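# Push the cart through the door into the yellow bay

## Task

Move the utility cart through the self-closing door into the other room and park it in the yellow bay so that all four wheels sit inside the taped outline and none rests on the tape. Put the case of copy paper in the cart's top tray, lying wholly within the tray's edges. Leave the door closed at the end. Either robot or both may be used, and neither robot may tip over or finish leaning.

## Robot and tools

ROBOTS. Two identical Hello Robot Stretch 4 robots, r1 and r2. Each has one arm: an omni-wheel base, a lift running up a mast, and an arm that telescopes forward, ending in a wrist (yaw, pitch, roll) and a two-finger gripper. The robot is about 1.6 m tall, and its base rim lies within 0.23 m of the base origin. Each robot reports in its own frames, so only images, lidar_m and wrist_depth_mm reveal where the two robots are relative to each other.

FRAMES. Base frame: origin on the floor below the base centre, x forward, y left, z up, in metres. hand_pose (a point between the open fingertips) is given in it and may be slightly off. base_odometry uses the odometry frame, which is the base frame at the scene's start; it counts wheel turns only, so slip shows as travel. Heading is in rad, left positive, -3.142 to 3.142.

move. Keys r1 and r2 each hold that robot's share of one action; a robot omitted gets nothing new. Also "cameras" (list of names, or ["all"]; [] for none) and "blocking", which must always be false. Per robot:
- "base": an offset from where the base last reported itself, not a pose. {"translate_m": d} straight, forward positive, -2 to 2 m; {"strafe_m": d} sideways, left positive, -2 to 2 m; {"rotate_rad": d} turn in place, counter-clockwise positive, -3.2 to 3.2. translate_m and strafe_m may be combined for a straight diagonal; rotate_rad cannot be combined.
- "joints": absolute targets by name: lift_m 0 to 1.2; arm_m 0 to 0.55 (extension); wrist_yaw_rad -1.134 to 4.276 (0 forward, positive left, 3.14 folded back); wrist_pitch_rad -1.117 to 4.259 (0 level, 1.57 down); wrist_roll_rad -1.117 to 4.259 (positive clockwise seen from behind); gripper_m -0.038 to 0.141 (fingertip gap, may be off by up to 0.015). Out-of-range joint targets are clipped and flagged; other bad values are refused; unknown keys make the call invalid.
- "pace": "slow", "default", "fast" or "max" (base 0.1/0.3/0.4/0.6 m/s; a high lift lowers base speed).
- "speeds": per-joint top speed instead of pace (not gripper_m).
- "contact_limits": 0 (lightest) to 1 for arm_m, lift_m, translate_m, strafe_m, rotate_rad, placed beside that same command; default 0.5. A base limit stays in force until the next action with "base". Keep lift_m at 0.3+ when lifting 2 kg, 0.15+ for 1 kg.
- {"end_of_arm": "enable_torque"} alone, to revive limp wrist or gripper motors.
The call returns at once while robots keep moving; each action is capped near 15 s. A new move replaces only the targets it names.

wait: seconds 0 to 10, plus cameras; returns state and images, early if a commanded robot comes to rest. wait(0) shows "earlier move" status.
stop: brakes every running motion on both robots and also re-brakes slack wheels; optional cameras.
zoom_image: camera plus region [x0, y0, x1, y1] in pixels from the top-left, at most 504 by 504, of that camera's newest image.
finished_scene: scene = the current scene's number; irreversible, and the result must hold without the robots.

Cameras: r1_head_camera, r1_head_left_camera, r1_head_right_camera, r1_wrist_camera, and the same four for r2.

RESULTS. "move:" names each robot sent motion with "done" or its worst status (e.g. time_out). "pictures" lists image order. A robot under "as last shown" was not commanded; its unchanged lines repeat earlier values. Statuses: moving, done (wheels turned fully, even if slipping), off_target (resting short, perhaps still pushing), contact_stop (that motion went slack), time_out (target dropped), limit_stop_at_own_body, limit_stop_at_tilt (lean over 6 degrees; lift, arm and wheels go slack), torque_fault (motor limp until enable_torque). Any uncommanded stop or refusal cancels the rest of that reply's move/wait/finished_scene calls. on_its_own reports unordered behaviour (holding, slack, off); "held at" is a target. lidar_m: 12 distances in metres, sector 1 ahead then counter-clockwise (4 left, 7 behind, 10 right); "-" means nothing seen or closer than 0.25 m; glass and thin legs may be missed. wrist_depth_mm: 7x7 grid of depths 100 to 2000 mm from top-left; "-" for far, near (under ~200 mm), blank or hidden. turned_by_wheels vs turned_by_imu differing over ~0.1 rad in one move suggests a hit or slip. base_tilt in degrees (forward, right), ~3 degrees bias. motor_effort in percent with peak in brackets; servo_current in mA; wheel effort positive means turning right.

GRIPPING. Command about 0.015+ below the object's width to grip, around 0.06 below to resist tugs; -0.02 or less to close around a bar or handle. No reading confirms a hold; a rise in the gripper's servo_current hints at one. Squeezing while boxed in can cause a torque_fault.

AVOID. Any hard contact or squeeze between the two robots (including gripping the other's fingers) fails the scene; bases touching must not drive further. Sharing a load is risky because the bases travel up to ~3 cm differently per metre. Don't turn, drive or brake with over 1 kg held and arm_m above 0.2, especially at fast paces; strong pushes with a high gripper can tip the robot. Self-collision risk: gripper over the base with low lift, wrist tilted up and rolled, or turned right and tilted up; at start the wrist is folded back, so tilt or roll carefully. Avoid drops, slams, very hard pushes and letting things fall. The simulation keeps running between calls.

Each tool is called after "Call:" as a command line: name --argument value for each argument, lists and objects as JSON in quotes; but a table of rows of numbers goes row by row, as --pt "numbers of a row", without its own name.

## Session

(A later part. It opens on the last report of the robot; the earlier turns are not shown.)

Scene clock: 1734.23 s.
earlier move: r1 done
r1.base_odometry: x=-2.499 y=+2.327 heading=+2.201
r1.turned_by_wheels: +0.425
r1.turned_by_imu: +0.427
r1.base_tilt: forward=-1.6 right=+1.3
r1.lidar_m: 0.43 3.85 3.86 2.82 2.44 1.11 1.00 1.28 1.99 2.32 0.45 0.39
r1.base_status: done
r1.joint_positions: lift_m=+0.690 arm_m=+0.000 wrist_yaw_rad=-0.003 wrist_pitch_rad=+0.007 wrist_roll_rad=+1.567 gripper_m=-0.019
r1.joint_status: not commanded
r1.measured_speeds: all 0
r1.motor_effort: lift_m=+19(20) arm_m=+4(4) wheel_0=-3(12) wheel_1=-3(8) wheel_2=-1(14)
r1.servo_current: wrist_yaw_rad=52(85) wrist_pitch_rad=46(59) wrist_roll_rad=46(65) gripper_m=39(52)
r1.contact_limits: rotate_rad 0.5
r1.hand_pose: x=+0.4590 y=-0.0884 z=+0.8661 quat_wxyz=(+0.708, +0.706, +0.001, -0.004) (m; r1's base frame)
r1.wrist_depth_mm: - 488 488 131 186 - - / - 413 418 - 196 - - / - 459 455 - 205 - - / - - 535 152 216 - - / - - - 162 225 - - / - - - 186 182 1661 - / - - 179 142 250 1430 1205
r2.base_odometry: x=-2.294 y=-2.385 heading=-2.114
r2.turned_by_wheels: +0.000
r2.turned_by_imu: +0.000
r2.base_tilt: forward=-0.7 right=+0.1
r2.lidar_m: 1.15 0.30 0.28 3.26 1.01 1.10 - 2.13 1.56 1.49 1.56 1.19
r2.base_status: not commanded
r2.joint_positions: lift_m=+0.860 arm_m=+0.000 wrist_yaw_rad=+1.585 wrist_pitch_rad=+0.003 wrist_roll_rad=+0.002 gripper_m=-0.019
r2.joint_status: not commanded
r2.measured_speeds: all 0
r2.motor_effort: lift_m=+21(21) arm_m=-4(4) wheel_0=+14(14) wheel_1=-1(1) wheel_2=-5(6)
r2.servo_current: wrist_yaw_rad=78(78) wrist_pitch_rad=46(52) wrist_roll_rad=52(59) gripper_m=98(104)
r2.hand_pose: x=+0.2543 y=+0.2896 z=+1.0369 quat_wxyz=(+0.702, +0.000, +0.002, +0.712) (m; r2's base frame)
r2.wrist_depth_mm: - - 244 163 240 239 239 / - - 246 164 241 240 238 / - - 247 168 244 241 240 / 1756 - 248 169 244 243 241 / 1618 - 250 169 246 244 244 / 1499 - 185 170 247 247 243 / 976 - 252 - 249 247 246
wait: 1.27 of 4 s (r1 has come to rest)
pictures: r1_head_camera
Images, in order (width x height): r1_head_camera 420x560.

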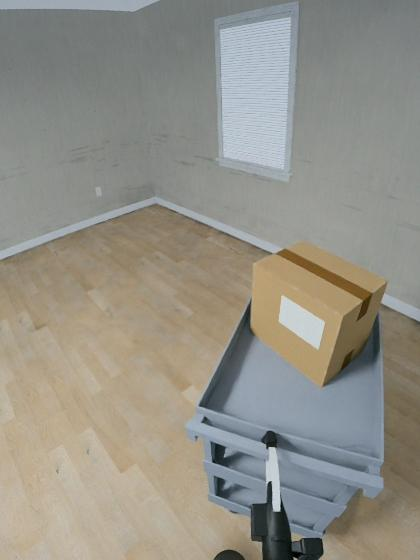

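Call:
move --r1 '{"base":{"translate_m":0.12,"strafe_m":-0.8},"pace":"slow"}' --blocking false --cameras '[]'

Call:
wait --seconds 10 --cameras '["r1_head_camera"]'

Call:
move --r1 '{"base":{"rotate_rad":0.5},"pace":"slow","contact_limits":{"rotate_rad":0.5}}' --blocking false --cameras '[]'

Call:
wait --seconds 4 --cameras '["r1_head_camera", "r1_head_left_camera"]'

Scene clock: 1745.73 s.
move: r1 moving
r1.base_odometry: x=-2.490 y=+2.336 heading=+2.201
r1.turned_by_wheels: +0.000
r1.turned_by_imu: +0.000
r1.base_tilt: forward=-1.6 right=+1.3
r1.lidar_m: 0.39 3.86 3.86 2.80 2.43 1.09 1.00 1.32 2.00 2.31 0.46 0.36
r1.base_status: translate_m moving; strafe_m moving
r1.joint_positions: lift_m=+0.690 arm_m=+0.000 wrist_yaw_rad=-0.003 wrist_pitch_rad=+0.007 wrist_roll_rad=+1.567 gripper_m=-0.019
r1.joint_status: not commanded
r1.measured_speeds: translate_m=+0.008 strafe_m=-0.051 rotate_rad=+0.001 lift_m=+0.000 arm_m=+0.000 wrist_yaw_rad=+0.000 wrist_pitch_rad=+0.000 wrist_roll_rad=+0.000
r1.motor_effort: lift_m=+19(20) arm_m=+4(4) wheel_0=+10(10) wheel_1=-4(8) wheel_2=-5(5)
r1.servo_current: wrist_yaw_rad=65(65) wrist_pitch_rad=39(52) wrist_roll_rad=46(59) gripper_m=52(52)
r1.hand_pose: x=+0.4590 y=-0.0882 z=+0.8661 quat_wxyz=(+0.708, +0.706, +0.002, -0.003) (m; r1's base frame)
r1.wrist_depth_mm: - 477 480 129 185 - - / - 413 415 - 194 - - / - 459 455 - 204 - - / - - 535 151 215 - - / - - - 160 224 1708 - / - - - 181 185 1661 - / - - 179 143 250 1464 1229
r2: as last shown
r2.lidar_m: 1.15 0.31 0.32 3.23 1.03 1.17 - 2.12 1.55 1.48 1.60 1.19
r2.servo_current: wrist_yaw_rad=59(72) wrist_pitch_rad=46(46) wrist_roll_rad=52(59) gripper_m=98(104)
r2.wrist_depth_mm: - - 244 164 241 238 237 / - - 246 164 242 240 239 / - - 247 168 242 241 240 / 1708 - 248 168 245 242 241 / 1661 - 250 169 246 244 243 / 991 - 186 169 247 245 243 / 1863 - 251 - 248 246 246
pictures: none
No camera images: "cameras" was empty.

Scene clock: 1754.53 s.
earlier move: r1 done
r1.base_odometry: x=-1.924 y=+2.896 heading=+2.201
r1.turned_by_wheels: +0.000
r1.turned_by_imu: -0.002
r1.base_tilt: forward=-1.6 right=+1.3
r1.lidar_m: 0.32 0.35 4.31 3.55 3.12 1.34 1.47 1.48 1.47 1.76 1.60 0.46
r1.base_status: done
r1.joint_positions: lift_m=+0.690 arm_m=+0.000 wrist_yaw_rad=+0.002 wrist_pitch_rad=+0.007 wrist_roll_rad=+1.567 gripper_m=-0.019
r1.joint_status: not commanded
r1.measured_speeds: all 0
r1.motor_effort: lift_m=+20(20) arm_m=+4(4) wheel_0=+3(13) wheel_1=-3(8) wheel_2=+1(5)
r1.servo_current: wrist_yaw_rad=46(72) wrist_pitch_rad=39(59) wrist_roll_rad=52(72) gripper_m=52(59)
r1.hand_pose: x=+0.4595 y=-0.0868 z=+0.8661 quat_wxyz=(+0.708, +0.706, +0.003, -0.002) (m; r1's base frame)
r1.wrist_depth_mm: - - - - 319 322 330 / - - - - 291 1366 1229 / - - - - 277 1499 - / - - - 255 259 - - / - 496 466 238 244 - - / - 477 469 185 230 - - / - 488 179 138 216 - -
r2.base_odometry: x=-2.294 y=-2.385 heading=-2.114
r2.turned_by_wheels: +0.000
r2.turned_by_imu: +0.001
r2.base_tilt: forward=-0.8 right=+0.0
r2.lidar_m: 1.16 0.31 0.31 1.44 1.51 4.72 - 2.11 1.58 1.47 1.57 1.22
r2.base_status: not commanded
r2.joint_positions: lift_m=+0.860 arm_m=+0.000 wrist_yaw_rad=+1.585 wrist_pitch_rad=+0.003 wrist_roll_rad=+0.002 gripper_m=-0.019
r2.joint_status: not commanded
r2.measured_speeds: all 0
r2.motor_effort: lift_m=+21(21) arm_m=-4(4) wheel_0=+14(15) wheel_1=-1(1) wheel_2=-5(6)
r2.servo_current: wrist_yaw_rad=59(78) wrist_pitch_rad=46(52) wrist_roll_rad=46(59) gripper_m=91(104)
r2.hand_pose: x=+0.2543 y=+0.2896 z=+1.0369 quat_wxyz=(+0.702, +0.000, +0.002, +0.712) (m; r2's base frame)
r2.wrist_depth_mm: - - 244 164 240 240 237 / - - 246 165 242 240 238 / - - 246 168 243 242 240 / - - 249 169 244 243 241 / - - 250 169 246 245 244 / - - 186 169 246 245 245 / - - 253 - 249 247 246
wait: 8.80 of 10 s (r1 has come to rest)
pictures: r1_head_camera
Images, in order (width x height): r1_head_camera 420x560.

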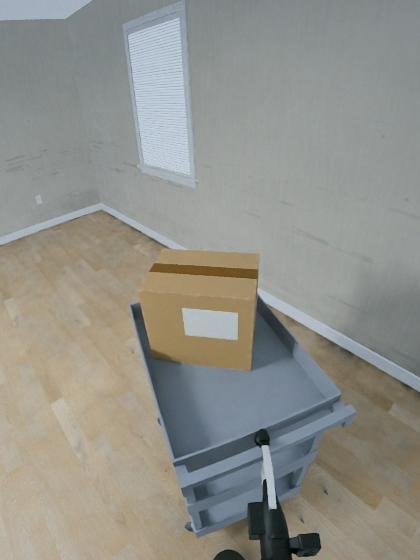

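Scene clock: 1755.03 s.
move: r1 moving
r1.base_odometry: x=-1.924 y=+2.896 heading=+2.326
r1.turned_by_wheels: +0.124
r1.turned_by_imu: +0.124
r1.base_tilt: forward=-1.7 right=+1.3
r1.lidar_m: 0.33 4.30 4.37 3.37 1.44 1.36 1.61 1.45 1.50 1.75 1.60 0.44
r1.base_status: rotate_rad moving
r1.joint_positions: lift_m=+0.690 arm_m=+0.000 wrist_yaw_rad=-0.009 wrist_pitch_rad=+0.007 wrist_roll_rad=+1.567 gripper_m=-0.019
r1.joint_status: not commanded
r1.measured_speeds: translate_m=-0.003 strafe_m=+0.000 rotate_rad=+0.485 lift_m=+0.000 arm_m=+0.000 wrist_yaw_rad=-0.034 wrist_pitch_rad=+0.000 wrist_roll_rad=+0.000
r1.motor_effort: lift_m=+19(20) arm_m=+4(4) wheel_0=-10(12) wheel_1=-6(7) wheel_2=-13(13)
r1.servo_current: wrist_yaw_rad=59(59) wrist_pitch_rad=46(52) wrist_roll_rad=59(65) gripper_m=46(52)
r1.contact_limits: rotate_rad 0.5
r1.hand_pose: x=+0.4585 y=-0.0899 z=+0.8661 quat_wxyz=(+0.708, +0.706, -0.001, -0.006) (m; r1's base frame)
r1.wrist_depth_mm: - - - - 303 315 327 / - - - - 278 1537 1182 / - - - - 264 1618 - / - - 647 248 252 - - / - 469 477 181 241 - - / - 492 477 185 183 - - / - 508 182 142 220 - -
r2: as last shown
r2.turned_by_imu: +0.000
r2.base_tilt: forward=-0.7 right=+0.0
r2.lidar_m: 1.17 0.32 0.31 1.45 1.53 4.70 - 2.13 1.53 1.49 1.54 1.22
r2.motor_effort: lift_m=+21(21) arm_m=-4(4) wheel_0=+14(14) wheel_1=-1(1) wheel_2=-5(6)
r2.servo_current: wrist_yaw_rad=59(72) wrist_pitch_rad=46(46) wrist_roll_rad=46(52) gripper_m=98(98)
r2.wrist_depth_mm: - - 244 164 241 238 238 / - - 246 165 243 240 239 / - - 247 168 243 241 240 / - - 248 169 244 242 241 / - - 250 168 246 245 243 / - - 185 169 246 246 245 / - - 253 - 248 246 246
pictures: none
No camera images: "cameras" was empty.

Scene clock: 1756.23 s.
earlier move: r1 done
r1.base_odometry: x=-1.924 y=+2.896 heading=+2.701
r1.turned_by_wheels: +0.375
r1.turned_by_imu: +0.376
r1.base_tilt: forward=-1.6 right=+1.3
r1.lidar_m: 0.42 4.29 3.62 3.10 1.33 1.44 1.47 1.47 1.74 1.60 0.43 0.37
r1.base_status: done
r1.joint_positions: lift_m=+0.690 arm_m=+0.000 wrist_yaw_rad=-0.005 wrist_pitch_rad=+0.007 wrist_roll_rad=+1.567 gripper_m=-0.019
r1.joint_status: not commanded
r1.measured_speeds: all 0
r1.motor_effort: lift_m=+20(20) arm_m=-4(4) wheel_0=-5(12) wheel_1=-4(7) wheel_2=-1(15)
r1.servo_current: wrist_yaw_rad=39(85) wrist_pitch_rad=46(59) wrist_roll_rad=39(65) gripper_m=46(59)
r1.contact_limits: rotate_rad 0.5
r1.hand_pose: x=+0.4588 y=-0.0890 z=+0.8661 quat_wxyz=(+0.708, +0.706, +0.001, -0.004) (m; r1's base frame)
r1.wrist_depth_mm: - 442 445 121 180 180 - / - 404 407 129 190 - - / - 473 466 - 200 - - / - - 549 148 212 - - / - - - 158 226 1708 - / - - - 177 183 1618 - / - - 179 137 254 1537 1229
r2.base_odometry: x=-2.294 y=-2.385 heading=-2.114
r2.turned_by_wheels: +0.000
r2.turned_by_imu: +0.000
r2.base_tilt: forward=-0.7 right=+0.1
r2.lidar_m: 1.16 0.31 0.31 1.43 1.53 4.69 - 2.11 1.53 1.48 1.56 1.21
r2.base_status: not commanded
r2.joint_positions: lift_m=+0.860 arm_m=+0.000 wrist_yaw_rad=+1.585 wrist_pitch_rad=+0.003 wrist_roll_rad=+0.002 gripper_m=-0.019
r2.joint_status: not commanded
r2.measured_speeds: all 0
r2.motor_effort: lift_m=+21(21) arm_m=-4(4) wheel_0=+14(14) wheel_1=-1(1) wheel_2=-5(6)
r2.servo_current: wrist_yaw_rad=52(78) wrist_pitch_rad=39(46) wrist_roll_rad=46(59) gripper_m=98(98)
r2.hand_pose: x=+0.2543 y=+0.2896 z=+1.0369 quat_wxyz=(+0.702, +0.000, +0.002, +0.712) (m; r2's base frame)
r2.wrist_depth_mm: - - 245 164 241 239 237 / - - 246 164 242 241 239 / - - 247 168 243 242 240 / - - 248 169 244 242 241 / - - 250 169 246 244 244 / - - 186 170 246 246 244 / - - 253 - 249 246 246
wait: 1.20 of 4 s (r1 has come to rest)
pictures: r1_head_camera, r1_head_left_camera
Images, in order (width x height): r1_head_camera 420x560, r1_head_left_camera 420x672.

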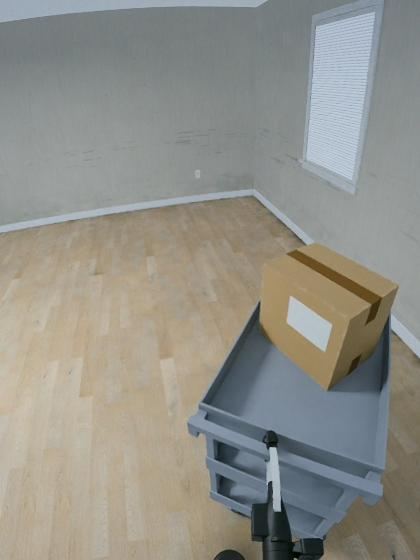

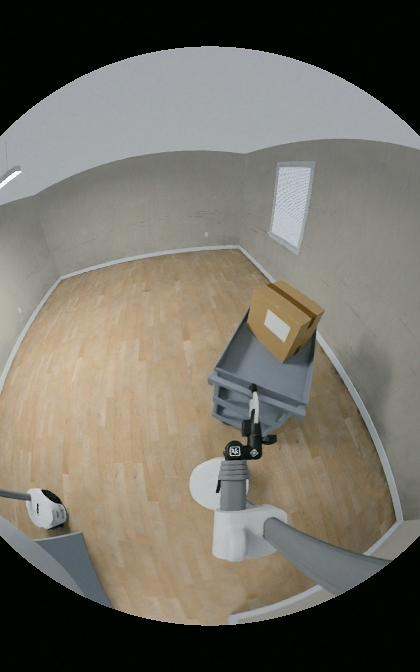

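Call:
move --r1 '{"base":{"translate_m":-0.968,"strafe_m":0.252},"pace":"slow"}' --blocking false --cameras '[]'

Call:
wait --seconds 10 --cameras '[]'

Call:
wait --seconds 3 --cameras '["r1_head_camera", "r1_head_left_camera"]'

Scene clock: 1782.63 s.
move: r1 moving
r1.base_odometry: x=-1.914 y=+2.888 heading=+2.700
r1.turned_by_wheels: -0.001
r1.turned_by_imu: -0.001
r1.base_tilt: forward=-1.6 right=+1.3
r1.lidar_m: 0.42 4.31 3.62 3.10 1.35 1.45 1.46 1.46 1.73 1.58 0.42 0.38
r1.base_status: translate_m moving; strafe_m moving
r1.joint_positions: lift_m=+0.690 arm_m=+0.000 wrist_yaw_rad=-0.005 wrist_pitch_rad=+0.007 wrist_roll_rad=+1.567 gripper_m=-0.019
r1.joint_status: not commanded
r1.measured_speeds: translate_m=-0.049 strafe_m=+0.013 rotate_rad=+0.002 lift_m=+0.000 arm_m=+0.000 wrist_yaw_rad=+0.000 wrist_pitch_rad=+0.000 wrist_roll_rad=+0.000
r1.motor_effort: lift_m=+19(20) arm_m=-3(4) wheel_0=-10(11) wheel_1=-6(7) wheel_2=+7(8)
r1.servo_current: wrist_yaw_rad=52(65) wrist_pitch_rad=46(59) wrist_roll_rad=39(59) gripper_m=52(52)
r1.hand_pose: x=+0.4588 y=-0.0889 z=+0.8661 quat_wxyz=(+0.708, +0.706, +0.001, -0.004) (m; r1's base frame)
r1.wrist_depth_mm: - 452 452 123 181 182 - / - 404 413 131 190 - - / - 473 462 - 200 - - / - - 549 149 213 - - / - - - 159 225 1756 - / - - - 185 183 1661 - / - - 179 133 253 1576 1229
r2: as last shown
r2.lidar_m: 1.15 0.34 0.32 1.44 1.48 4.70 - 2.12 1.55 1.47 1.55 1.21
r2.servo_current: wrist_yaw_rad=52(72) wrist_pitch_rad=39(46) wrist_roll_rad=59(59) gripper_m=91(98)
r2.wrist_depth_mm: - - 244 164 241 239 237 / - - 245 165 242 240 238 / - - 247 168 243 241 240 / - - 248 168 245 242 241 / - - 249 169 245 243 243 / - - 186 169 246 246 244 / - 1921 252 - 248 246 247
pictures: none
No camera images: "cameras" was empty.

Scene clock: 1792.63 s.
earlier move: r1 moving
r1.base_odometry: x=-1.165 y=+2.262 heading=+2.701
r1.turned_by_wheels: +0.001
r1.turned_by_imu: +0.003
r1.base_tilt: forward=-1.6 right=+1.3
r1.lidar_m: 0.38 0.38 1.08 0.75 0.73 0.85 3.58 0.67 0.74 1.31 2.10 0.44
r1.base_status: translate_m moving; strafe_m moving
r1.joint_positions: lift_m=+0.690 arm_m=+0.000 wrist_yaw_rad=+0.001 wrist_pitch_rad=+0.007 wrist_roll_rad=+1.567 gripper_m=-0.019
r1.joint_status: not commanded
r1.measured_speeds: translate_m=-0.048 strafe_m=+0.013 rotate_rad=-0.002 lift_m=+0.000 arm_m=+0.000 wrist_yaw_rad=+0.000 wrist_pitch_rad=+0.000 wrist_roll_rad=+0.000
r1.motor_effort: lift_m=+20(20) arm_m=-4(4) wheel_0=-5(11) wheel_1=-2(8) wheel_2=+5(10)
r1.servo_current: wrist_yaw_rad=52(72) wrist_pitch_rad=52(59) wrist_roll_rad=39(72) gripper_m=52(59)
r1.hand_pose: x=+0.4594 y=-0.0870 z=+0.8661 quat_wxyz=(+0.708, +0.706, +0.003, -0.002) (m; r1's base frame)
r1.wrist_depth_mm: - - - - 268 1661 1138 / - - - 258 260 1708 1281 / - - - 252 254 1863 - / - 597 504 244 246 - - / - 488 480 179 239 - - / - - 496 186 232 - - / - - 177 140 225 - -
r2.base_odometry: x=-2.294 y=-2.385 heading=-2.114
r2.turned_by_wheels: +0.000
r2.turned_by_imu: +0.001
r2.base_tilt: forward=-0.7 right=+0.0
r2.lidar_m: 1.15 0.33 0.32 1.13 1.21 4.68 - 2.08 1.57 1.49 1.56 1.22
r2.base_status: not commanded
r2.joint_positions: lift_m=+0.860 arm_m=+0.000 wrist_yaw_rad=+1.585 wrist_pitch_rad=+0.003 wrist_roll_rad=+0.002 gripper_m=-0.019
r2.joint_status: not commanded
r2.measured_speeds: all 0
r2.motor_effort: lift_m=+21(21) arm_m=-4(4) wheel_0=+14(15) wheel_1=-1(1) wheel_2=-5(6)
r2.servo_current: wrist_yaw_rad=59(78) wrist_pitch_rad=46(52) wrist_roll_rad=46(65) gripper_m=98(104)
r2.hand_pose: x=+0.2543 y=+0.2896 z=+1.0369 quat_wxyz=(+0.702, +0.000, +0.002, +0.712) (m; r2's base frame)
r2.wrist_depth_mm: - - 243 164 240 239 236 / - - 246 164 242 240 238 / - - 247 168 242 241 240 / - - 249 168 245 243 241 / - - 250 169 246 244 243 / - - 185 169 245 246 244 / - 1160 252 - 249 245 246
wait: 10.00 s; no rest
pictures: none
No camera images: "cameras" was empty.

Scene clock: 1793.40 s.
earlier move: r1 done
r1.base_odometry: x=-1.157 y=+2.255 heading=+2.700
r1.turned_by_wheels: +0.000
r1.turned_by_imu: +0.000
r1.base_tilt: forward=-1.6 right=+1.3
r1.lidar_m: 0.37 0.39 1.06 0.75 0.74 0.82 3.59 0.66 0.74 1.28 2.10 0.45
r1.base_status: done
r1.joint_positions: lift_m=+0.690 arm_m=+0.000 wrist_yaw_rad=+0.001 wrist_pitch_rad=+0.007 wrist_roll_rad=+1.567 gripper_m=-0.019
r1.joint_status: not commanded
r1.measured_speeds: all 0
r1.motor_effort: lift_m=+19(20) arm_m=-4(4) wheel_0=-3(11) wheel_1=-3(8) wheel_2=+4(10)
r1.servo_current: wrist_yaw_rad=46(72) wrist_pitch_rad=52(59) wrist_roll_rad=52(72) gripper_m=46(59)
r1.hand_pose: x=+0.4594 y=-0.0870 z=+0.8661 quat_wxyz=(+0.708, +0.706, +0.003, -0.002) (m; r1's base frame)
r1.wrist_depth_mm: - - - - 272 1618 1160 / - - - 262 262 1708 1281 / - - - 252 253 1708 - / - - 512 244 246 - - / - 484 480 180 238 - - / - 517 500 186 232 - - / - - 178 141 224 - -
r2.base_odometry: x=-2.294 y=-2.385 heading=-2.114
r2.turned_by_wheels: +0.000
r2.turned_by_imu: +0.000
r2.base_tilt: forward=-0.7 right=+0.0
r2.lidar_m: 1.15 0.32 0.32 1.12 1.20 4.70 - 2.14 1.54 1.49 1.56 1.22
r2.base_status: not commanded
r2.joint_positions: lift_m=+0.860 arm_m=+0.000 wrist_yaw_rad=+1.585 wrist_pitch_rad=+0.003 wrist_roll_rad=+0.002 gripper_m=-0.019
r2.joint_status: not commanded
r2.measured_speeds: all 0
r2.motor_effort: lift_m=+21(21) arm_m=-4(4) wheel_0=+14(15) wheel_1=-1(1) wheel_2=-5(6)
r2.servo_current: wrist_yaw_rad=65(78) wrist_pitch_rad=39(52) wrist_roll_rad=52(65) gripper_m=98(104)
r2.hand_pose: x=+0.2543 y=+0.2896 z=+1.0369 quat_wxyz=(+0.702, +0.000, +0.002, +0.712) (m; r2's base frame)
r2.wrist_depth_mm: - - 244 163 241 239 237 / - - 245 164 241 240 238 / - - 247 168 244 242 239 / - - 248 168 244 244 242 / - - 250 169 246 244 243 / - - 185 169 246 246 244 / - 1182 252 - 248 246 246
wait: 0.77 of 3 s (r1 has come to rest)
pictures: r1_head_camera, r1_head_left_camera
Images, in order (width x height): r1_head_camera 420x560, r1_head_left_camera 420x672.

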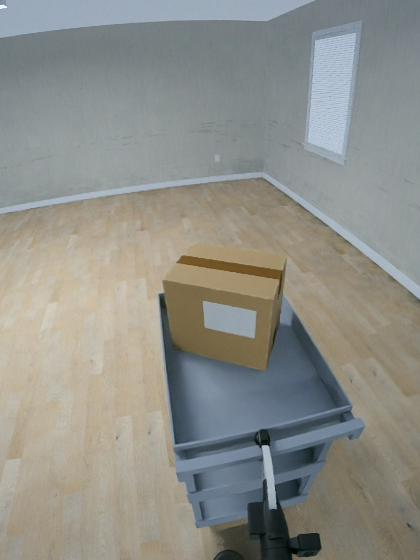

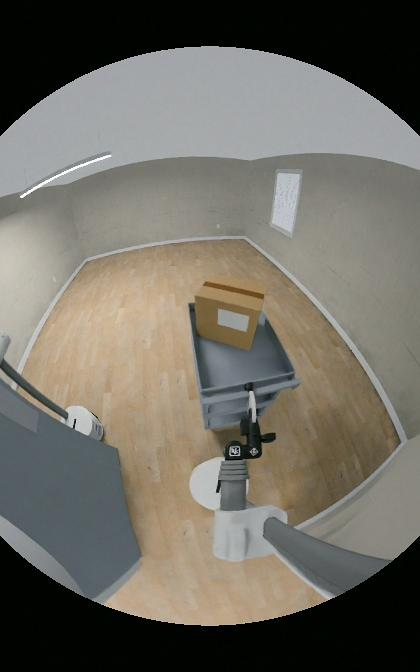

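Call:
move --r1 '{"base":{"translate_m":-0.5,"strafe_m":0.14},"pace":"slow"}' --blocking false --cameras '[]'

Call:
wait --seconds 9 --cameras '["r1_head_camera", "r1_head_left_camera"]'

Scene clock: 1813.60 s.
move: r1 moving
r1.base_odometry: x=-1.147 y=+2.246 heading=+2.701
r1.turned_by_wheels: +0.000
r1.turned_by_imu: +0.000
r1.base_tilt: forward=-1.6 right=+1.3
r1.lidar_m: 0.36 0.37 1.07 0.74 0.73 0.84 3.56 0.65 0.70 1.25 2.09 0.46
r1.base_status: translate_m moving; strafe_m moving
r1.joint_positions: lift_m=+0.690 arm_m=+0.000 wrist_yaw_rad=+0.001 wrist_pitch_rad=+0.007 wrist_roll_rad=+1.567 gripper_m=-0.019
r1.joint_status: not commanded
r1.measured_speeds: translate_m=-0.048 strafe_m=+0.013 rotate_rad=+0.001 lift_m=+0.000 arm_m=+0.000 wrist_yaw_rad=+0.000 wrist_pitch_rad=+0.000 wrist_roll_rad=+0.000
r1.motor_effort: lift_m=+20(20) arm_m=-3(4) wheel_0=-1(6) wheel_1=-5(6) wheel_2=+9(10)
r1.servo_current: wrist_yaw_rad=39(59) wrist_pitch_rad=46(59) wrist_roll_rad=26(59) gripper_m=46(52)
r1.hand_pose: x=+0.4594 y=-0.0870 z=+0.8661 quat_wxyz=(+0.708, +0.706, +0.003, -0.002) (m; r1's base frame)
r1.wrist_depth_mm: - - - - 272 1618 1182 / - - - 262 263 1756 1281 / - - - 253 254 1756 - / - - 517 244 248 - - / - 480 480 180 240 - - / - 517 492 186 232 - - / - - 177 140 223 - -
r2: as last shown
r2.base_tilt: forward=-0.8 right=+0.1
r2.lidar_m: 1.17 0.33 0.32 1.11 1.17 4.70 - 2.07 1.56 1.48 1.57 1.22
r2.motor_effort: lift_m=+21(21) arm_m=-4(4) wheel_0=+14(14) wheel_1=-1(1) wheel_2=-5(6)
r2.servo_current: wrist_yaw_rad=65(72) wrist_pitch_rad=46(52) wrist_roll_rad=52(59) gripper_m=85(98)
r2.wrist_depth_mm: - - 244 163 240 238 238 / - - 245 164 243 239 237 / - - 246 168 243 241 240 / - - 249 169 245 242 241 / - - 249 169 246 244 243 / - - 185 169 247 244 244 / - 1160 253 - 248 247 245
pictures: none
No camera images: "cameras" was empty.

Scene clock: 1819.53 s.
earlier move: r1 done
r1.base_odometry: x=-0.764 y=+1.915 heading=+2.700
r1.turned_by_wheels: +0.000
r1.turned_by_imu: +0.001
r1.base_tilt: forward=-1.5 right=+1.3
r1.lidar_m: 0.31 0.31 0.56 0.45 0.44 0.59 3.13 3.15 0.55 0.52 2.36 0.46
r1.base_status: done
r1.joint_positions: lift_m=+0.690 arm_m=+0.000 wrist_yaw_rad=+0.002 wrist_pitch_rad=+0.007 wrist_roll_rad=+1.567 gripper_m=-0.019
r1.joint_status: not commanded
r1.measured_speeds: all 0
r1.motor_effort: lift_m=+19(20) arm_m=-4(4) wheel_0=-1(6) wheel_1=-3(6) wheel_2=+4(10)
r1.servo_current: wrist_yaw_rad=52(72) wrist_pitch_rad=52(65) wrist_roll_rad=59(65) gripper_m=52(59)
r1.hand_pose: x=+0.4595 y=-0.0869 z=+0.8661 quat_wxyz=(+0.708, +0.706, +0.003, -0.002) (m; r1's base frame)
r1.wrist_depth_mm: - - - - - 1576 1160 / - - - - 338 1499 1138 / - - - - 290 1708 - / - - - 263 264 1808 - / - - 564 242 248 - - / - 459 459 185 230 - - / - 466 178 137 213 - -
r2.base_odometry: x=-2.294 y=-2.385 heading=-2.114
r2.turned_by_wheels: +0.000
r2.turned_by_imu: +0.001
r2.base_tilt: forward=-0.7 right=+0.0
r2.lidar_m: 1.17 0.31 0.34 0.71 3.40 4.71 - 2.11 1.55 1.50 1.57 1.23
r2.base_status: not commanded
r2.joint_positions: lift_m=+0.860 arm_m=+0.000 wrist_yaw_rad=+1.585 wrist_pitch_rad=+0.003 wrist_roll_rad=+0.002 gripper_m=-0.019
r2.joint_status: not commanded
r2.measured_speeds: all 0
r2.motor_effort: lift_m=+21(21) arm_m=-4(4) wheel_0=+14(15) wheel_1=-1(1) wheel_2=-5(6)
r2.servo_current: wrist_yaw_rad=65(85) wrist_pitch_rad=46(52) wrist_roll_rad=39(65) gripper_m=98(104)
r2.hand_pose: x=+0.2543 y=+0.2896 z=+1.0369 quat_wxyz=(+0.702, +0.000, +0.002, +0.712) (m; r2's base frame)
r2.wrist_depth_mm: - - 244 164 240 239 237 / - - 245 165 242 241 239 / - - 247 168 244 241 240 / - - 248 169 245 244 242 / - - 250 169 246 245 243 / - - 186 170 246 246 245 / - - 252 - 248 247 246
wait: 5.93 of 9 s (r1 has come to rest)
pictures: r1_head_camera, r1_head_left_camera
Images, in order (width x height): r1_head_camera 420x560, r1_head_left_camera 420x672.

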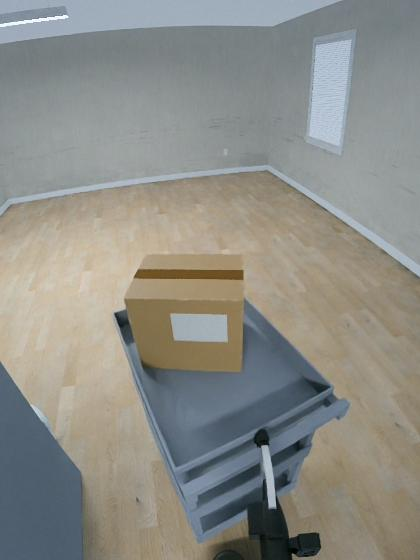

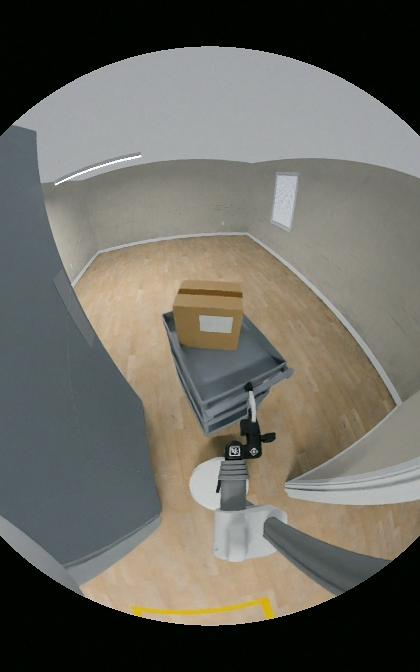

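Call:
move --blocking false --r1 '{"base":{"rotate_rad":0.4},"pace":"slow","contact_limits":{"rotate_rad":0.7}}' --cameras '[]'

Call:
wait --seconds 3 --cameras '["r1_head_camera","r1_head_left_camera","r2_head_left_camera","r2_head_camera"]'

Scene clock: 1842.80 s.
move: r1 moving
r1.base_odometry: x=-0.764 y=+1.915 heading=+2.824
r1.turned_by_wheels: +0.124
r1.turned_by_imu: +0.123
r1.base_tilt: forward=-1.6 right=+1.3
r1.lidar_m: 0.33 0.54 0.52 0.45 0.44 3.12 3.14 3.18 0.50 0.52 2.39 0.45
r1.base_status: rotate_rad moving
r1.joint_positions: lift_m=+0.690 arm_m=+0.000 wrist_yaw_rad=-0.012 wrist_pitch_rad=+0.007 wrist_roll_rad=+1.567 gripper_m=-0.019
r1.joint_status: not commanded
r1.measured_speeds: translate_m=-0.001 strafe_m=-0.001 rotate_rad=+0.484 lift_m=+0.000 arm_m=+0.000 wrist_yaw_rad=-0.043 wrist_pitch_rad=+0.000 wrist_roll_rad=+0.000
r1.motor_effort: lift_m=+19(20) arm_m=+1(4) wheel_0=-11(11) wheel_1=-6(6) wheel_2=-14(14)
r1.servo_current: wrist_yaw_rad=85(85) wrist_pitch_rad=59(59) wrist_roll_rad=39(65) gripper_m=46(52)
r1.contact_limits: rotate_rad 0.7
r1.hand_pose: x=+0.4582 y=-0.0909 z=+0.8661 quat_wxyz=(+0.708, +0.706, -0.002, -0.007) (m; r1's base frame)
r1.wrist_depth_mm: - - - - 332 338 342 / - - - - 307 1618 1255 / - - - - 282 1708 - / - - - 258 259 1921 - / - 615 484 211 242 - - / - 466 195 186 182 - - / - 473 477 140 213 - -
r2: as last shown
r2.turned_by_imu: +0.000
r2.base_tilt: forward=-0.7 right=+0.1
r2.lidar_m: 1.16 0.34 0.33 0.73 3.38 4.69 - 2.12 1.54 1.47 1.58 1.22
r2.motor_effort: lift_m=+21(21) arm_m=-4(4) wheel_0=+14(14) wheel_1=-1(1) wheel_2=-5(5)
r2.servo_current: wrist_yaw_rad=65(65) wrist_pitch_rad=46(46) wrist_roll_rad=39(59) gripper_m=98(104)
r2.wrist_depth_mm: - - 244 164 240 237 237 / - - 245 164 242 240 238 / - - 246 168 244 241 240 / - - 248 169 244 244 240 / - - 249 169 246 245 242 / - - 186 169 245 245 245 / - - 252 - 248 246 246
pictures: none
No camera images: "cameras" was empty.

Scene clock: 1843.87 s.
earlier move: r1 done
r1.base_odometry: x=-0.764 y=+1.915 heading=+3.100
r1.turned_by_wheels: +0.276
r1.turned_by_imu: +0.277
r1.base_tilt: forward=-1.6 right=+1.3
r1.lidar_m: 0.42 0.61 0.47 0.44 0.54 3.15 3.11 3.15 0.53 1.61 2.57 0.43
r1.base_status: done
r1.joint_positions: lift_m=+0.690 arm_m=+0.000 wrist_yaw_rad=+0.003 wrist_pitch_rad=+0.007 wrist_roll_rad=+1.567 gripper_m=-0.019
r1.joint_status: not commanded
r1.measured_speeds: all 0
r1.motor_effort: lift_m=+20(20) arm_m=-4(4) wheel_0=-5(14) wheel_1=-3(7) wheel_2=+0(17)
r1.servo_current: wrist_yaw_rad=52(85) wrist_pitch_rad=46(59) wrist_roll_rad=33(65) gripper_m=52(52)
r1.contact_limits: rotate_rad 0.7
r1.hand_pose: x=+0.4595 y=-0.0866 z=+0.8661 quat_wxyz=(+0.708, +0.706, +0.004, -0.002) (m; r1's base frame)
r1.wrist_depth_mm: - - - - 211 1618 - / - - 530 156 216 - - / - 442 442 439 220 - - / - 492 480 164 226 - - / - - 554 167 230 - - / - - 603 187 184 1661 - / - - 179 145 241 1464 -
r2.base_odometry: x=-2.294 y=-2.385 heading=-2.114
r2.turned_by_wheels: +0.000
r2.turned_by_imu: +0.000
r2.base_tilt: forward=-0.7 right=+0.0
r2.lidar_m: 1.16 0.33 0.33 0.69 3.39 4.72 - 2.15 1.55 1.49 1.57 1.22
r2.base_status: not commanded
r2.joint_positions: lift_m=+0.860 arm_m=+0.000 wrist_yaw_rad=+1.585 wrist_pitch_rad=+0.003 wrist_roll_rad=+0.002 gripper_m=-0.019
r2.joint_status: not commanded
r2.measured_speeds: all 0
r2.motor_effort: lift_m=+21(21) arm_m=-4(4) wheel_0=+14(14) wheel_1=-1(1) wheel_2=-5(6)
r2.servo_current: wrist_yaw_rad=65(72) wrist_pitch_rad=46(46) wrist_roll_rad=52(59) gripper_m=91(104)
r2.hand_pose: x=+0.2543 y=+0.2896 z=+1.0369 quat_wxyz=(+0.702, +0.000, +0.002, +0.712) (m; r2's base frame)
r2.wrist_depth_mm: - - 244 164 241 238 237 / - - 245 164 242 241 238 / - - 247 168 243 241 241 / - - 249 169 245 244 242 / - - 249 169 245 245 243 / - - 184 170 245 246 244 / - - 252 - 248 246 245
wait: 1.07 of 3 s (r1 has come to rest)
pictures: r1_head_camera, r1_head_left_camera, r2_head_camera, r2_head_left_camera
Images, in order (width x height): r1_head_camera 420x560, r1_head_left_camera 420x672, r2_head_camera 420x560, r2_head_left_camera 420x672.

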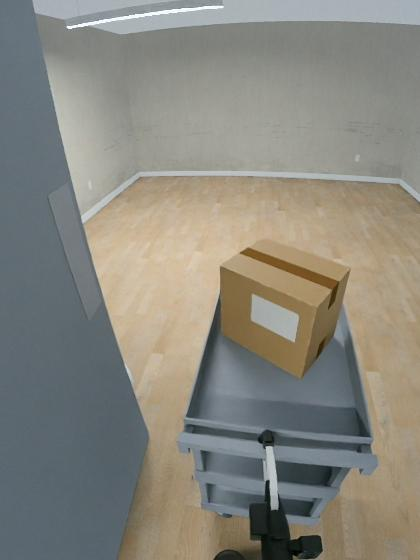

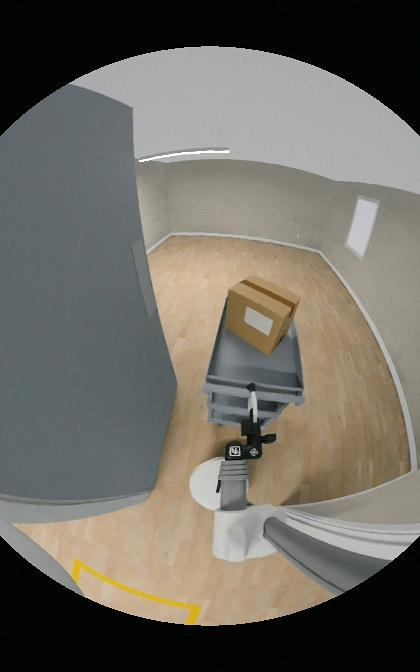

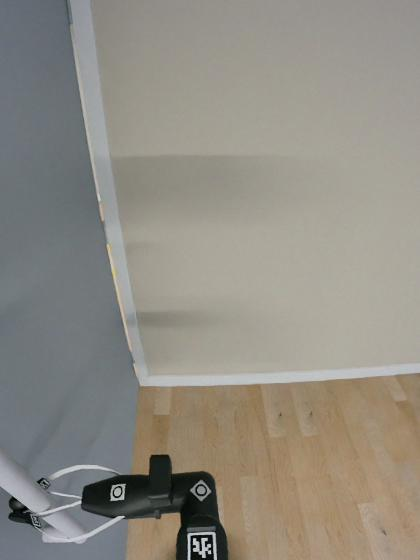

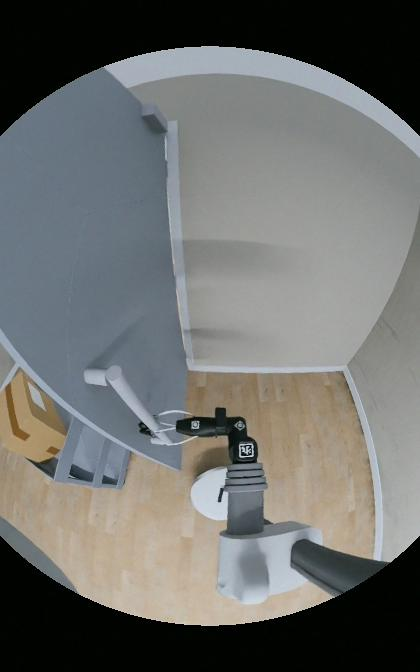

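Call:
move --blocking false --r1 '{"base":{"translate_m":-0.477,"strafe_m":0.15},"pace":"slow","contact_limits":{"translate_m":0.7}}' --cameras '[]'

Call:
wait --seconds 8 --cameras '["r1_head_camera","r1_head_left_camera"]'

Scene clock: 1857.33 s.
move: r1 moving
r1.base_odometry: x=-0.752 y=+1.910 heading=+3.100
r1.turned_by_wheels: +0.000
r1.turned_by_imu: -0.001
r1.base_tilt: forward=-1.5 right=+1.3
r1.lidar_m: 0.41 0.60 0.46 0.43 0.52 3.14 3.10 3.11 0.53 1.49 2.60 0.43
r1.base_status: translate_m moving; strafe_m moving
r1.joint_positions: lift_m=+0.690 arm_m=+0.000 wrist_yaw_rad=+0.003 wrist_pitch_rad=+0.007 wrist_roll_rad=+1.567 gripper_m=-0.019
r1.joint_status: not commanded
r1.measured_speeds: translate_m=-0.048 strafe_m=+0.015 rotate_rad=+0.001 lift_m=+0.000 arm_m=+0.000 wrist_yaw_rad=+0.000 wrist_pitch_rad=+0.000 wrist_roll_rad=+0.000
r1.motor_effort: lift_m=+19(19) arm_m=-4(4) wheel_0=-8(12) wheel_1=-2(5) wheel_2=+8(8)
r1.servo_current: wrist_yaw_rad=39(52) wrist_pitch_rad=46(59) wrist_roll_rad=39(59) gripper_m=46(52)
r1.contact_limits: translate_m 0.7
r1.hand_pose: x=+0.4595 y=-0.0866 z=+0.8661 quat_wxyz=(+0.708, +0.706, +0.004, -0.002) (m; r1's base frame)
r1.wrist_depth_mm: - - - - 210 - - / - - 517 155 214 - - / - 449 449 433 220 - - / - 512 492 163 225 - - / - - 554 167 229 - - / - - 615 187 182 1708 - / - - 178 144 242 1464 -
r2: as last shown
r2.base_tilt: forward=-0.7 right=+0.1
r2.lidar_m: 1.15 0.33 0.31 0.68 3.39 4.70 - 2.10 1.55 1.50 1.56 1.21
r2.servo_current: wrist_yaw_rad=59(72) wrist_pitch_rad=46(46) wrist_roll_rad=46(59) gripper_m=91(98)
r2.wrist_depth_mm: - - 245 163 241 239 237 / - - 244 164 242 240 239 / - - 247 169 242 241 240 / - - 248 169 245 243 241 / - - 249 169 246 244 243 / - - 184 170 247 246 244 / - - 252 - 249 246 246
pictures: none
No camera images: "cameras" was empty.

Scene clock: 1863.07 s.
earlier move: r1 done
r1.base_odometry: x=-0.294 y=+1.745 heading=+3.100
r1.turned_by_wheels: +0.000
r1.turned_by_imu: +0.002
r1.base_tilt: forward=-1.6 right=+1.3
r1.lidar_m: 0.39 0.41 0.43 1.57 2.49 2.63 2.61 2.89 2.46 0.59 0.58 0.43
r1.base_status: done
r1.joint_positions: lift_m=+0.690 arm_m=+0.000 wrist_yaw_rad=+0.003 wrist_pitch_rad=+0.007 wrist_roll_rad=+1.567 gripper_m=-0.019
r1.joint_status: not commanded
r1.measured_speeds: all 0
r1.motor_effort: lift_m=+19(20) arm_m=-4(4) wheel_0=-3(12) wheel_1=-1(7) wheel_2=+4(10)
r1.servo_current: wrist_yaw_rad=65(65) wrist_pitch_rad=52(59) wrist_roll_rad=52(72) gripper_m=46(59)
r1.contact_limits: translate_m 0.7
r1.hand_pose: x=+0.4595 y=-0.0866 z=+0.8661 quat_wxyz=(+0.708, +0.706, +0.004, -0.002) (m; r1's base frame)
r1.wrist_depth_mm: - - - 236 236 1708 1255 / - - - 236 236 1708 - / - - 530 236 236 - - / - 473 466 174 236 - - / - 525 508 174 235 - - / - - 539 187 235 - - / - 137 154 142 233 - -
r2.base_odometry: x=-2.294 y=-2.385 heading=-2.114
r2.turned_by_wheels: +0.000
r2.turned_by_imu: +0.001
r2.base_tilt: forward=-0.7 right=+0.0
r2.lidar_m: 1.16 0.33 0.33 3.23 3.38 4.70 - 2.11 1.53 1.48 1.56 1.20
r2.base_status: not commanded
r2.joint_positions: lift_m=+0.860 arm_m=+0.000 wrist_yaw_rad=+1.585 wrist_pitch_rad=+0.003 wrist_roll_rad=+0.002 gripper_m=-0.019
r2.joint_status: not commanded
r2.measured_speeds: all 0
r2.motor_effort: lift_m=+21(21) arm_m=-4(4) wheel_0=+13(15) wheel_1=-1(1) wheel_2=-5(6)
r2.servo_current: wrist_yaw_rad=59(85) wrist_pitch_rad=39(52) wrist_roll_rad=39(59) gripper_m=98(104)
r2.hand_pose: x=+0.2543 y=+0.2896 z=+1.0369 quat_wxyz=(+0.702, +0.000, +0.002, +0.712) (m; r2's base frame)
r2.wrist_depth_mm: - - 244 163 241 240 237 / - - 246 164 242 241 238 / - - 247 168 244 241 240 / - - 249 169 244 243 241 / - - 250 169 245 244 242 / - - 185 169 246 246 244 / - - 252 - 248 246 246
wait: 5.73 of 8 s (r1 has come to rest)
pictures: r1_head_camera, r1_head_left_camera
Images, in order (width x height): r1_head_camera 420x560, r1_head_left_camera 420x672.

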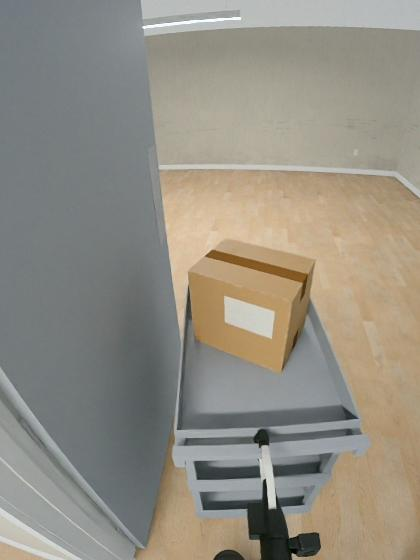

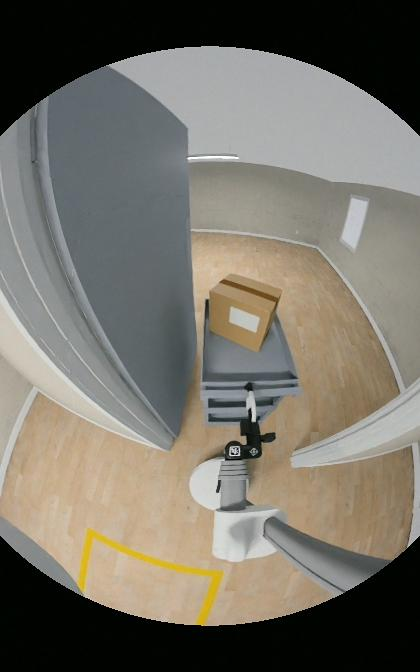

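Call:
move --blocking false --r1 '{"base":{"translate_m":-0.346,"strafe_m":0.05},"pace":"slow","contact_limits":{"translate_m":0.7}}' --cameras '[]'

Call:
wait --seconds 8 --cameras '["r1_head_camera","r1_head_left_camera"]'

Scene clock: 1871.97 s.
move: r1 moving
r1.base_odometry: x=-0.282 y=+1.743 heading=+3.100
r1.turned_by_wheels: +0.000
r1.turned_by_imu: +0.000
r1.base_tilt: forward=-1.6 right=+1.3
r1.lidar_m: 0.36 0.40 0.44 1.66 2.51 2.63 2.60 2.89 2.48 0.60 0.61 0.42
r1.base_status: translate_m moving; strafe_m moving
r1.joint_positions: lift_m=+0.690 arm_m=+0.000 wrist_yaw_rad=+0.003 wrist_pitch_rad=+0.007 wrist_roll_rad=+1.567 gripper_m=-0.019
r1.joint_status: not commanded
r1.measured_speeds: translate_m=-0.049 strafe_m=+0.007 rotate_rad=-0.002 lift_m=+0.000 arm_m=+0.000 wrist_yaw_rad=+0.000 wrist_pitch_rad=+0.000 wrist_roll_rad=+0.000
r1.motor_effort: lift_m=+19(20) arm_m=-4(4) wheel_0=-2(5) wheel_1=-4(5) wheel_2=+10(11)
r1.servo_current: wrist_yaw_rad=59(59) wrist_pitch_rad=46(52) wrist_roll_rad=59(65) gripper_m=52(52)
r1.contact_limits: translate_m 0.7
r1.hand_pose: x=+0.4595 y=-0.0866 z=+0.8661 quat_wxyz=(+0.708, +0.706, +0.004, -0.002) (m; r1's base frame)
r1.wrist_depth_mm: - - - 236 237 1661 1255 / - - - - 236 1708 - / - - 535 235 236 - - / - 473 462 174 235 - - / - 521 508 174 236 - - / - - 539 187 234 - - / - 137 154 139 233 - -
r2: as last shown
r2.turned_by_imu: +0.000
r2.lidar_m: 1.15 0.31 0.33 3.26 3.41 4.71 - 2.11 1.56 1.50 1.58 1.21
r2.motor_effort: lift_m=+21(21) arm_m=-4(4) wheel_0=+14(14) wheel_1=-1(1) wheel_2=-5(6)
r2.servo_current: wrist_yaw_rad=59(72) wrist_pitch_rad=46(46) wrist_roll_rad=59(59) gripper_m=91(98)
r2.wrist_depth_mm: - - 244 164 241 239 237 / - - 245 164 242 240 238 / - - 246 168 244 241 241 / - - 248 169 246 243 242 / - - 250 169 246 244 243 / - - 186 170 246 246 244 / - - 251 - 249 246 246
pictures: none
No camera images: "cameras" was empty.

Scene clock: 1876.23 s.
earlier move: r1 done
r1.base_odometry: x=+0.049 y=+1.681 heading=+3.100
r1.turned_by_wheels: +0.000
r1.turned_by_imu: +0.001
r1.base_tilt: forward=-1.6 right=+1.3
r1.lidar_m: 0.35 0.37 0.86 2.28 2.53 2.28 2.25 2.53 2.45 1.33 0.75 0.47
r1.base_status: done
r1.joint_positions: lift_m=+0.690 arm_m=+0.000 wrist_yaw_rad=+0.003 wrist_pitch_rad=+0.007 wrist_roll_rad=+1.567 gripper_m=-0.019
r1.joint_status: not commanded
r1.measured_speeds: all 0
r1.motor_effort: lift_m=+19(20) arm_m=-4(4) wheel_0=+0(6) wheel_1=-1(7) wheel_2=+5(11)
r1.servo_current: wrist_yaw_rad=39(72) wrist_pitch_rad=59(59) wrist_roll_rad=52(72) gripper_m=46(59)
r1.contact_limits: translate_m 0.7
r1.hand_pose: x=+0.4595 y=-0.0866 z=+0.8661 quat_wxyz=(+0.708, +0.706, +0.004, -0.002) (m; r1's base frame)
r1.wrist_depth_mm: - - - - 274 1618 1182 / - - - 260 263 1708 1229 / - - - 255 255 1808 - / - - 525 246 247 - - / - 480 477 181 239 - - / - 496 492 187 233 - - / - 137 177 142 224 - -
r2.base_odometry: x=-2.294 y=-2.385 heading=-2.114
r2.turned_by_wheels: +0.000
r2.turned_by_imu: +0.001
r2.base_tilt: forward=-0.7 right=+0.0
r2.lidar_m: 1.16 0.34 0.33 3.26 3.42 4.70 - 2.11 1.56 1.49 1.56 1.24
r2.base_status: not commanded
r2.joint_positions: lift_m=+0.860 arm_m=+0.000 wrist_yaw_rad=+1.585 wrist_pitch_rad=+0.003 wrist_roll_rad=+0.002 gripper_m=-0.019
r2.joint_status: not commanded
r2.measured_speeds: all 0
r2.motor_effort: lift_m=+21(21) arm_m=-4(4) wheel_0=+14(15) wheel_1=-1(1) wheel_2=-5(6)
r2.servo_current: wrist_yaw_rad=52(78) wrist_pitch_rad=46(52) wrist_roll_rad=39(65) gripper_m=85(104)
r2.hand_pose: x=+0.2543 y=+0.2896 z=+1.0369 quat_wxyz=(+0.702, +0.000, +0.002, +0.712) (m; r2's base frame)
r2.wrist_depth_mm: - - 244 163 240 239 238 / - - 244 165 242 240 238 / - - 246 168 244 241 240 / - - 248 169 245 243 242 / - - 250 169 246 244 243 / - - 185 169 245 246 244 / - - 252 - 248 245 246
wait: 4.27 of 8 s (r1 has come to rest)
pictures: r1_head_camera, r1_head_left_camera
Images, in order (width x height): r1_head_camera 420x560, r1_head_left_camera 420x672.

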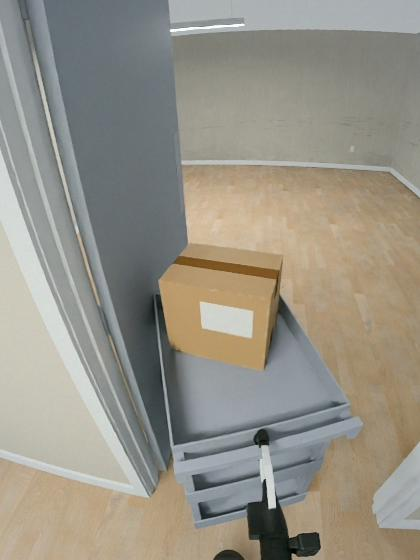

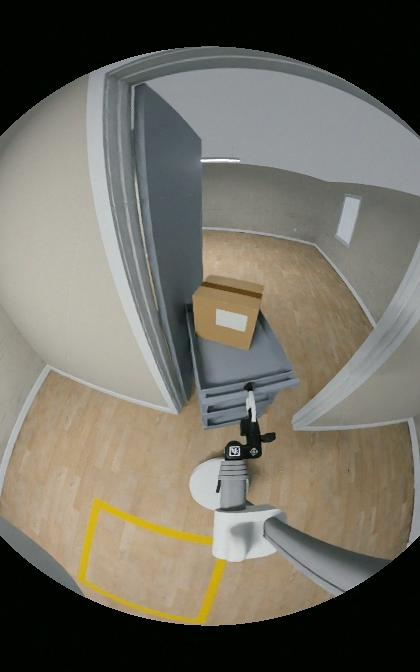

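Call:
zoom_image --camera "r1_head_camera" --region '[90, 220, 390, 540]'

Call:
wait --seconds 0 --cameras '["r1_head_right_camera","r2_head_left_camera"]'

Scaled by 1.575 from the camera's 420x560 image, which has a finer 600x800 frame.

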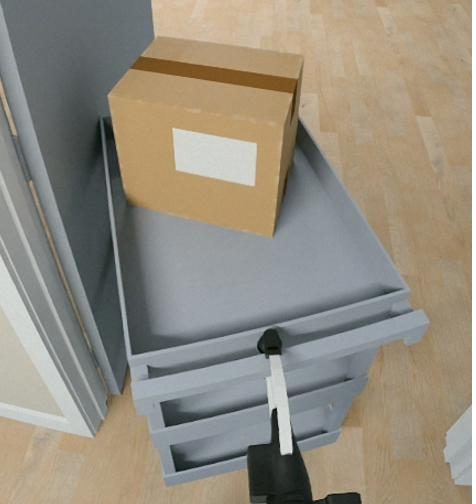

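Scene clock: 1886.20 s.
r1.base_odometry: x=+0.049 y=+1.681 heading=+3.100
r1.turned_by_wheels: +0.000
r1.turned_by_imu: +0.000
r1.base_tilt: forward=-1.6 right=+1.2
r1.lidar_m: 0.34 0.35 0.87 2.29 2.51 2.29 2.25 2.53 2.44 1.35 0.76 0.46
r1.base_status: done
r1.joint_positions: lift_m=+0.690 arm_m=+0.000 wrist_yaw_rad=+0.003 wrist_pitch_rad=+0.007 wrist_roll_rad=+1.567 gripper_m=-0.019
r1.joint_status: not commanded
r1.measured_speeds: all 0
r1.motor_effort: lift_m=+19(20) arm_m=-4(4) wheel_0=+0(6) wheel_1=-1(7) wheel_2=+6(11)
r1.servo_current: wrist_yaw_rad=39(72) wrist_pitch_rad=52(59) wrist_roll_rad=39(72) gripper_m=46(59)
r1.contact_limits: translate_m 0.7
r1.hand_pose: x=+0.4595 y=-0.0866 z=+0.8661 quat_wxyz=(+0.708, +0.706, +0.004, -0.002) (m; r1's base frame)
r1.wrist_depth_mm: - - - - 274 1576 1118 / - - - 262 263 1661 1229 / - - - 256 255 1808 - / - - 530 247 246 - - / - 477 477 181 241 - - / - 500 492 187 232 - - / - 137 177 142 224 - -
r2.base_odometry: x=-2.294 y=-2.385 heading=-2.114
r2.turned_by_wheels: +0.000
r2.turned_by_imu: +0.000
r2.base_tilt: forward=-0.7 right=+0.1
r2.lidar_m: 1.17 0.31 0.33 3.26 3.38 4.70 - 2.11 1.57 1.47 1.54 1.20
r2.base_status: not commanded
r2.joint_positions: lift_m=+0.860 arm_m=+0.000 wrist_yaw_rad=+1.585 wrist_pitch_rad=+0.003 wrist_roll_rad=+0.002 gripper_m=-0.019
r2.joint_status: not commanded
r2.measured_speeds: all 0
r2.motor_effort: lift_m=+21(21) arm_m=-4(4) wheel_0=+13(15) wheel_1=-1(1) wheel_2=-5(6)
r2.servo_current: wrist_yaw_rad=65(78) wrist_pitch_rad=46(52) wrist_roll_rad=33(65) gripper_m=85(104)
r2.hand_pose: x=+0.2543 y=+0.2896 z=+1.0369 quat_wxyz=(+0.702, +0.000, +0.002, +0.712) (m; r2's base frame)
r2.wrist_depth_mm: - - 244 163 241 239 238 / - - 245 164 243 241 238 / - - 246 168 244 243 241 / - - 248 169 244 243 242 / - - 249 169 246 243 243 / - - 185 169 247 246 244 / - - 253 - 248 247 246
pictures: r1_head_right_camera, r2_head_left_camera
Images, in order (width x height): r1_head_right_camera 420x672, r2_head_left_camera 420x672.

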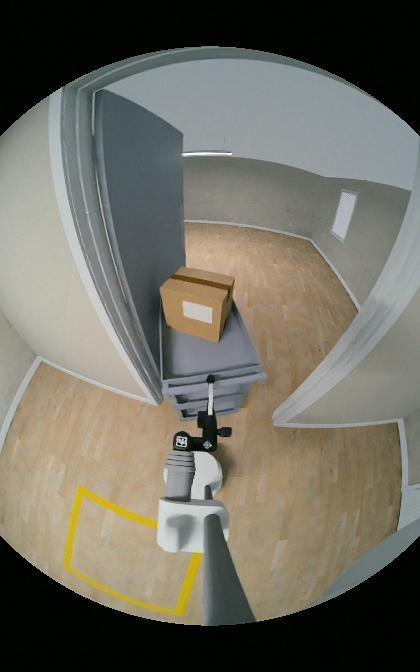

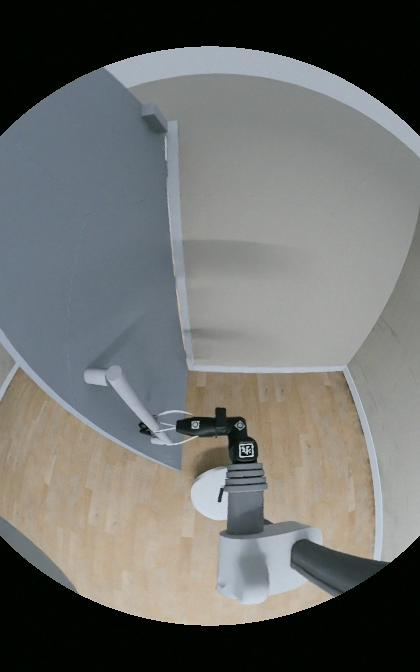

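Call:
move --blocking false --r1 '{"base":{"rotate_rad":0.25},"pace":"slow","contact_limits":{"rotate_rad":0.7}}' --cameras '[]'

Call:
wait --seconds 3 --cameras '["r1_head_camera"]'

Scene clock: 1892.33 s.
move: r1 moving
r1.base_odometry: x=+0.049 y=+1.681 heading=-3.059
r1.turned_by_wheels: +0.123
r1.turned_by_imu: +0.123
r1.base_tilt: forward=-1.6 right=+1.3
r1.lidar_m: 0.37 0.66 1.07 2.27 2.65 2.27 2.27 2.67 2.44 1.03 0.76 0.43
r1.base_status: rotate_rad moving
r1.joint_positions: lift_m=+0.690 arm_m=+0.000 wrist_yaw_rad=-0.010 wrist_pitch_rad=+0.007 wrist_roll_rad=+1.567 gripper_m=-0.019
r1.joint_status: not commanded
r1.measured_speeds: translate_m=+0.000 strafe_m=+0.000 rotate_rad=+0.484 lift_m=+0.000 arm_m=+0.000 wrist_yaw_rad=-0.018 wrist_pitch_rad=+0.000 wrist_roll_rad=+0.000
r1.motor_effort: lift_m=+19(20) arm_m=+0(4) wheel_0=-14(14) wheel_1=-7(7) wheel_2=-13(13)
r1.servo_current: wrist_yaw_rad=59(65) wrist_pitch_rad=52(59) wrist_roll_rad=59(65) gripper_m=46(59)
r1.contact_limits: rotate_rad 0.7
r1.hand_pose: x=+0.4584 y=-0.0902 z=+0.8661 quat_wxyz=(+0.708, +0.706, -0.001, -0.006) (m; r1's base frame)
r1.wrist_depth_mm: - - - 262 262 1756 1229 / - - - 254 254 1708 - / - - - 247 248 820 - / - 496 469 241 241 - - / - 496 484 177 237 - - / - 517 200 185 183 - - / - 137 181 138 225 - -
r2: as last shown
r2.lidar_m: 1.17 0.34 0.32 3.26 3.40 4.68 - 2.13 1.56 1.48 1.57 1.23
r2.motor_effort: lift_m=+21(21) arm_m=-4(4) wheel_0=+14(14) wheel_1=-1(1) wheel_2=-5(6)
r2.servo_current: wrist_yaw_rad=59(72) wrist_pitch_rad=46(46) wrist_roll_rad=52(59) gripper_m=98(98)
r2.wrist_depth_mm: - - 244 164 241 239 238 / - - 246 165 243 240 239 / - - 247 168 244 240 240 / - - 248 169 245 243 242 / - - 250 169 245 244 244 / - - 185 170 247 246 244 / - - 253 - 248 246 246
pictures: none
No camera images: "cameras" was empty.

Scene clock: 1893.13 s.
earlier move: r1 done
r1.base_odometry: x=+0.049 y=+1.681 heading=-2.933
r1.turned_by_wheels: +0.126
r1.turned_by_imu: +0.127
r1.base_tilt: forward=-1.6 right=+1.3
r1.lidar_m: 0.40 0.65 1.40 2.31 2.48 2.25 2.31 2.65 2.44 0.87 0.78 0.41
r1.base_status: done
r1.joint_positions: lift_m=+0.690 arm_m=+0.000 wrist_yaw_rad=-0.002 wrist_pitch_rad=+0.007 wrist_roll_rad=+1.567 gripper_m=-0.019
r1.joint_status: not commanded
r1.measured_speeds: all 0
r1.motor_effort: lift_m=+19(20) arm_m=+4(4) wheel_0=-2(14) wheel_1=-2(7) wheel_2=-3(13)
r1.servo_current: wrist_yaw_rad=52(72) wrist_pitch_rad=52(59) wrist_roll_rad=39(65) gripper_m=46(59)
r1.contact_limits: rotate_rad 0.7
r1.hand_pose: x=+0.4591 y=-0.0880 z=+0.8661 quat_wxyz=(+0.708, +0.706, +0.002, -0.003) (m; r1's base frame)
r1.wrist_depth_mm: - - - - 205 - - / - 549 500 151 211 - - / - 436 436 156 216 - - / - 484 492 161 223 - - / - 559 569 165 228 - - / - - 185 186 185 - - / 564 530 169 144 242 - 535
r2.base_odometry: x=-2.294 y=-2.385 heading=-2.114
r2.turned_by_wheels: +0.000
r2.turned_by_imu: +0.000
r2.base_tilt: forward=-0.7 right=+0.0
r2.lidar_m: 1.18 0.30 0.33 3.23 3.42 4.68 - 2.10 1.57 1.46 1.56 1.21
r2.base_status: not commanded
r2.joint_positions: lift_m=+0.860 arm_m=+0.000 wrist_yaw_rad=+1.585 wrist_pitch_rad=+0.003 wrist_roll_rad=+0.002 gripper_m=-0.019
r2.joint_status: not commanded
r2.measured_speeds: all 0
r2.motor_effort: lift_m=+21(21) arm_m=-4(4) wheel_0=+14(14) wheel_1=-1(1) wheel_2=-5(6)
r2.servo_current: wrist_yaw_rad=65(72) wrist_pitch_rad=46(46) wrist_roll_rad=52(59) gripper_m=91(98)
r2.hand_pose: x=+0.2543 y=+0.2896 z=+1.0369 quat_wxyz=(+0.702, +0.000, +0.002, +0.712) (m; r2's base frame)
r2.wrist_depth_mm: - - 244 164 241 239 238 / - - 245 164 242 240 238 / - - 246 168 243 242 239 / - - 248 169 245 243 241 / - - 250 169 246 244 244 / - - 185 170 246 246 243 / - - 251 - 248 246 246
wait: 0.80 of 3 s (r1 has come to rest)
pictures: r1_head_camera
Images, in order (width x height): r1_head_camera 420x560.

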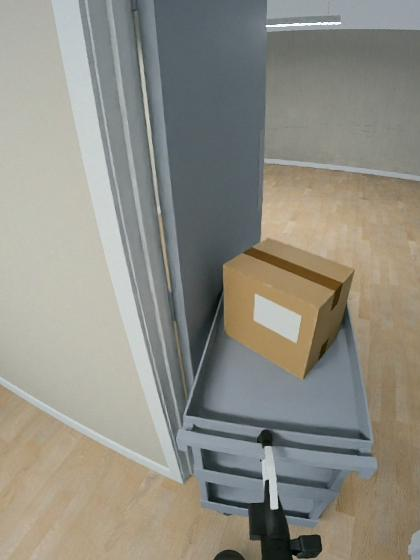

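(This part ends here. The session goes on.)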